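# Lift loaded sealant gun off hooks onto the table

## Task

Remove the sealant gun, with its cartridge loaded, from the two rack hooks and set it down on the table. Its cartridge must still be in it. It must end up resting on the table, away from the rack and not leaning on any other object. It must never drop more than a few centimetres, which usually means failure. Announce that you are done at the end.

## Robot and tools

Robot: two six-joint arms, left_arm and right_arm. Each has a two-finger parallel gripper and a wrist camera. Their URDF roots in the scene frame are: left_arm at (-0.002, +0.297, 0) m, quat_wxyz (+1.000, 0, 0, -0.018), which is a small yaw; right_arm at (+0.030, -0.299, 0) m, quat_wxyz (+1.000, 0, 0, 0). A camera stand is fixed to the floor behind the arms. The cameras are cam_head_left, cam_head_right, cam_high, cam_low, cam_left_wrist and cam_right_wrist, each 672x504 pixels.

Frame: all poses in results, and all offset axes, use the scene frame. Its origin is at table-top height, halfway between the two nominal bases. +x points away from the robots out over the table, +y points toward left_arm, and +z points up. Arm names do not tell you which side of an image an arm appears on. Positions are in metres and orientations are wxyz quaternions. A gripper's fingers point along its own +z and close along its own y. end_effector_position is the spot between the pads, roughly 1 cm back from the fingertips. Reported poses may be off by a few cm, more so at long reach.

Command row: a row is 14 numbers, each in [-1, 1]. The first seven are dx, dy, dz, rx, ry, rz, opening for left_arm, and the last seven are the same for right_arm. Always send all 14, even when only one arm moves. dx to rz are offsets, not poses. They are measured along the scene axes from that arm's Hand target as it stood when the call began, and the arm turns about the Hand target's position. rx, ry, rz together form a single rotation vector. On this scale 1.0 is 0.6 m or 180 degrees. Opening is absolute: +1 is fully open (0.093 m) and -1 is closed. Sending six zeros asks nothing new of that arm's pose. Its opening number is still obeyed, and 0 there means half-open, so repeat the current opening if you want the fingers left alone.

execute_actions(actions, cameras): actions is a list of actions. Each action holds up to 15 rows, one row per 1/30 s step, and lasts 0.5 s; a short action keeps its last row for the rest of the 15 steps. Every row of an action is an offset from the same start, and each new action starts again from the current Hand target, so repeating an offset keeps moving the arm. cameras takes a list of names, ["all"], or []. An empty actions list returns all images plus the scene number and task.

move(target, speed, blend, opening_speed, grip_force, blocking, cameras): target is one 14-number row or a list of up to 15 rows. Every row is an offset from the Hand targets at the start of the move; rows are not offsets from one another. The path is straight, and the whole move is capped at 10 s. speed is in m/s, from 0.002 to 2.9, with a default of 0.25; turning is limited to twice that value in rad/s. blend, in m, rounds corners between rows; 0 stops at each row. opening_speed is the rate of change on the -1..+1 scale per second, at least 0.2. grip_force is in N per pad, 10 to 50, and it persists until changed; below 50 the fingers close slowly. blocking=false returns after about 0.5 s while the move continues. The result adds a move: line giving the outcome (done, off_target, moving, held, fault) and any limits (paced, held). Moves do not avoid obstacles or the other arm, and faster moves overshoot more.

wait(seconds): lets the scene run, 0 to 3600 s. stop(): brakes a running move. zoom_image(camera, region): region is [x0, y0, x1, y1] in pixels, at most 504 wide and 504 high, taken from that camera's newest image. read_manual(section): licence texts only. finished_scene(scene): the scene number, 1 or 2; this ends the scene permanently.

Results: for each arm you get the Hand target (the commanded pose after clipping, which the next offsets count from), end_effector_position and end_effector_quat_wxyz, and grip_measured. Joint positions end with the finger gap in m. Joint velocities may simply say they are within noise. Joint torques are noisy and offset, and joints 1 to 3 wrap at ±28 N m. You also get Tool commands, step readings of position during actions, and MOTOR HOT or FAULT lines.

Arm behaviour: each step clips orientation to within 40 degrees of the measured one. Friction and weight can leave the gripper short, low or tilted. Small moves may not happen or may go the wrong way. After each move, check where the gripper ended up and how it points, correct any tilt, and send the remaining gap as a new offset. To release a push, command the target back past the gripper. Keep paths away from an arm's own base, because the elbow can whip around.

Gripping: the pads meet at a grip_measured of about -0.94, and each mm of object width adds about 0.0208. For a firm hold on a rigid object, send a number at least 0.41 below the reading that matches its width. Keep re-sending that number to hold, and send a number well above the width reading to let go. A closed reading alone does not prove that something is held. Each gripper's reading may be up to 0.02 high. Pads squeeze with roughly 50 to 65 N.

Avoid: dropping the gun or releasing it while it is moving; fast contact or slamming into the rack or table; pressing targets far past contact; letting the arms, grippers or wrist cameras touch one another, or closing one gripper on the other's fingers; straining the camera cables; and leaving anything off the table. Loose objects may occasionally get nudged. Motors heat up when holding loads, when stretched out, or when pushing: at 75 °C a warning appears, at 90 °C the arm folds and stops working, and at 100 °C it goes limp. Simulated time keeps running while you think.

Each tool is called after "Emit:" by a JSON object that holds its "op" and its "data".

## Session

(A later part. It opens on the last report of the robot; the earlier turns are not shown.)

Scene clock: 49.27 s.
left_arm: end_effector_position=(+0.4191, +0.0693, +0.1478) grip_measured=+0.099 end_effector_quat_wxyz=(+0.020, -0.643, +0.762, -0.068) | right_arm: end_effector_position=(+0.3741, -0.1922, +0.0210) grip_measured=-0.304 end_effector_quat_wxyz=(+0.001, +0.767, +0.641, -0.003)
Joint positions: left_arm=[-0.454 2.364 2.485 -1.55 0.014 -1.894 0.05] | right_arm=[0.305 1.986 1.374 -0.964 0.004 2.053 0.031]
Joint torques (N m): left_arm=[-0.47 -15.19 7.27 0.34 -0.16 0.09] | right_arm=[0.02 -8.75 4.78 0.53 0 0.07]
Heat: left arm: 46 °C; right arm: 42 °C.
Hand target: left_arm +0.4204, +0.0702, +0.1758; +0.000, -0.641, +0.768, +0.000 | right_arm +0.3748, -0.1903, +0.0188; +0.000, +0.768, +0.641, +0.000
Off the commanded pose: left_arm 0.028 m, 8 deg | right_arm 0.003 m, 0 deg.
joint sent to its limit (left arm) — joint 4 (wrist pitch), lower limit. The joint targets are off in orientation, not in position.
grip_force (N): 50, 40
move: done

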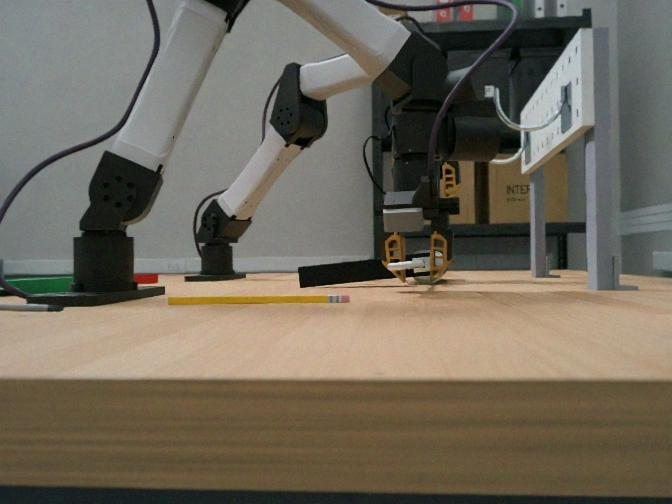

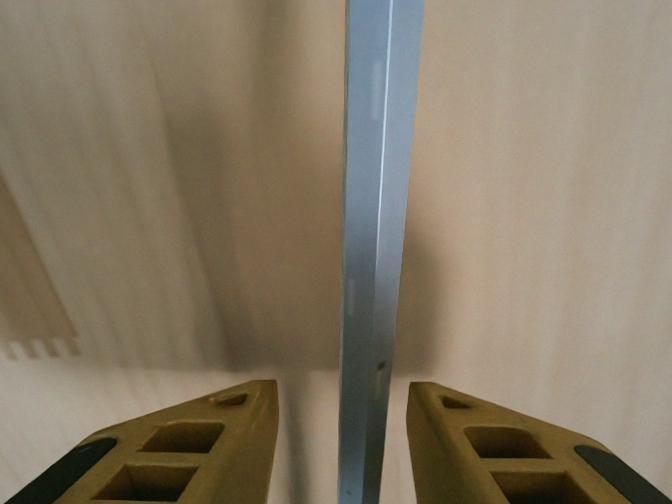

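Emit:
{"op": "move", "data": {"target": [0,0,0.03,0,0,0,0.1,0,0.0,0.25,0,0,0,0.1], "speed": 0.12, "cameras": ["all"]}}

Emit:
{"op": "zoom_image", "data": {"camera": "cam_low", "region": [280, 160, 540, 320]}}

Scene clock: 51.70 s.
left_arm: end_effector_position=(+0.4190, +0.0694, +0.1630) grip_measured=+0.099 end_effector_quat_wxyz=(+0.026, -0.642, +0.761, -0.085) | right_arm: end_effector_position=(+0.3728, -0.1926, +0.1622) grip_measured=+0.097 end_effector_quat_wxyz=(+0.000, +0.767, +0.641, -0.007)
Joint positions: left_arm=[-0.454 2.336 2.493 -1.55 0.014 -1.894 0.05] | right_arm=[0.305 1.933 1.869 -1.52 0.004 2.053 0.05]
Joint torques (N m): left_arm=[-0.46 -15.15 7.77 0.42 -0.16 0.09] | right_arm=[0.02 -8.44 8.1 0.26 0 0.09]
Heat: left arm: 47 °C; right arm: 43 °C.
Hand target: left_arm +0.4205, +0.0702, +0.1938; +0.000, -0.641, +0.768, +0.000 | right_arm +0.3749, -0.1903, +0.1687; +0.000, +0.768, +0.641, +0.000
Off the commanded pose: left_arm 0.031 m, 10 deg | right_arm 0.007 m, 1 deg.
joint sent to its limit (left arm) — joint 4 (wrist pitch), lower limit. The joint targets are off in orientation, not in position.
grip_force (N): 50, 40
move: off_target (left_arm)

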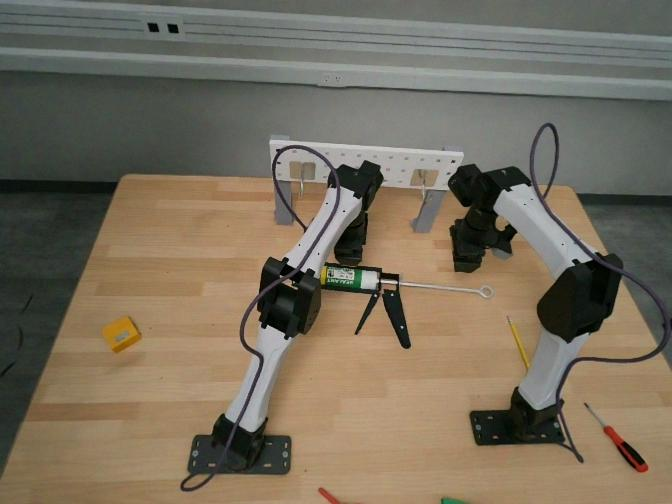

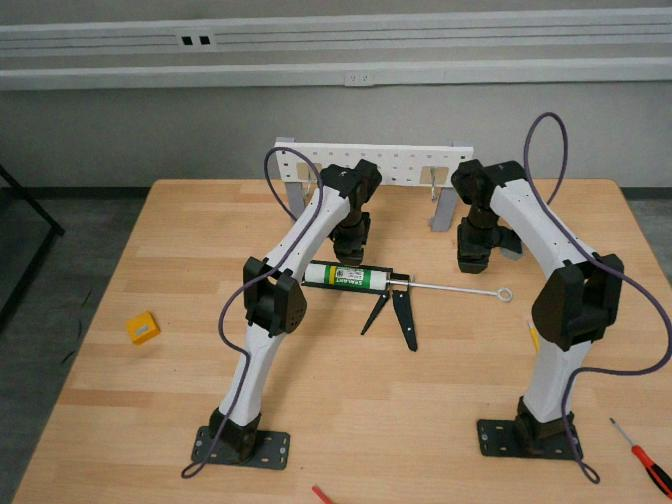

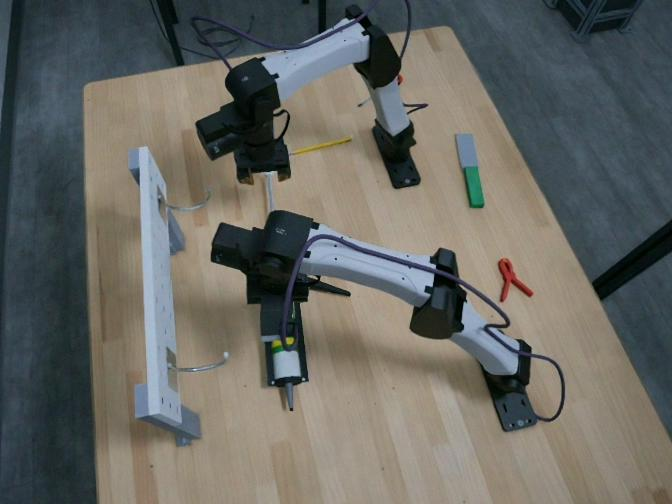

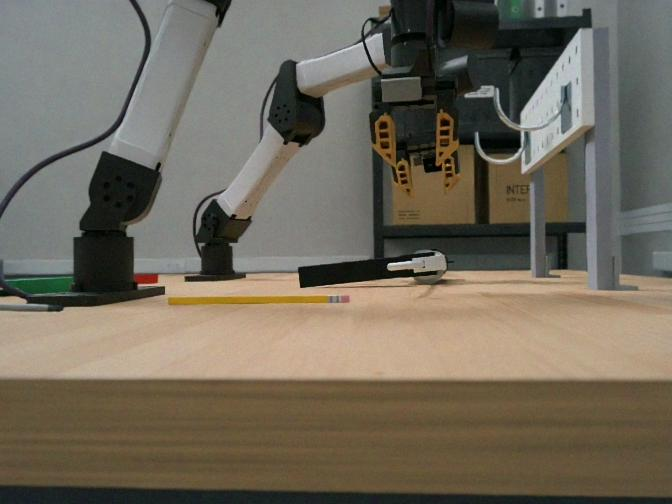

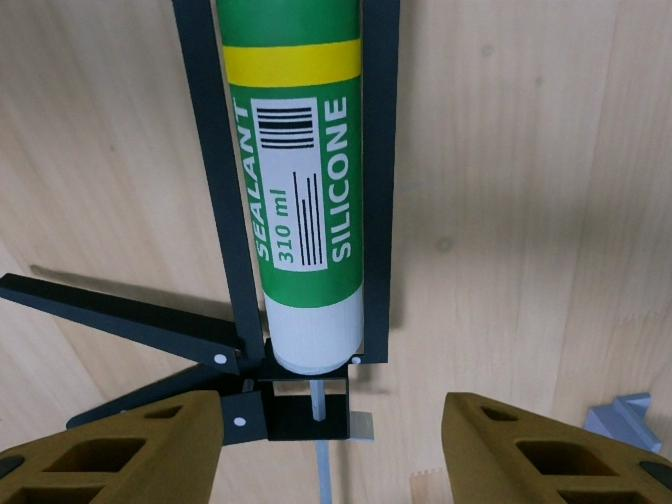

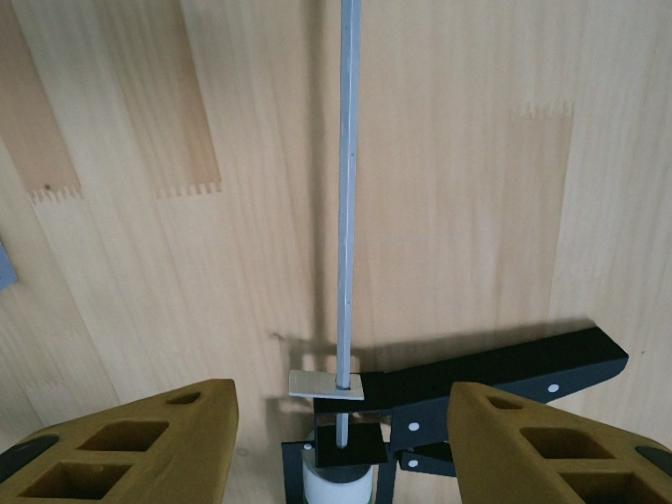

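Scaled by 1.938.

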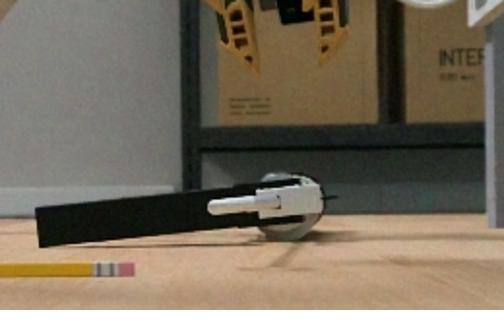

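Emit:
{"op": "finished_scene", "data": {"scene": 2}}

The scene is finished: the task was done.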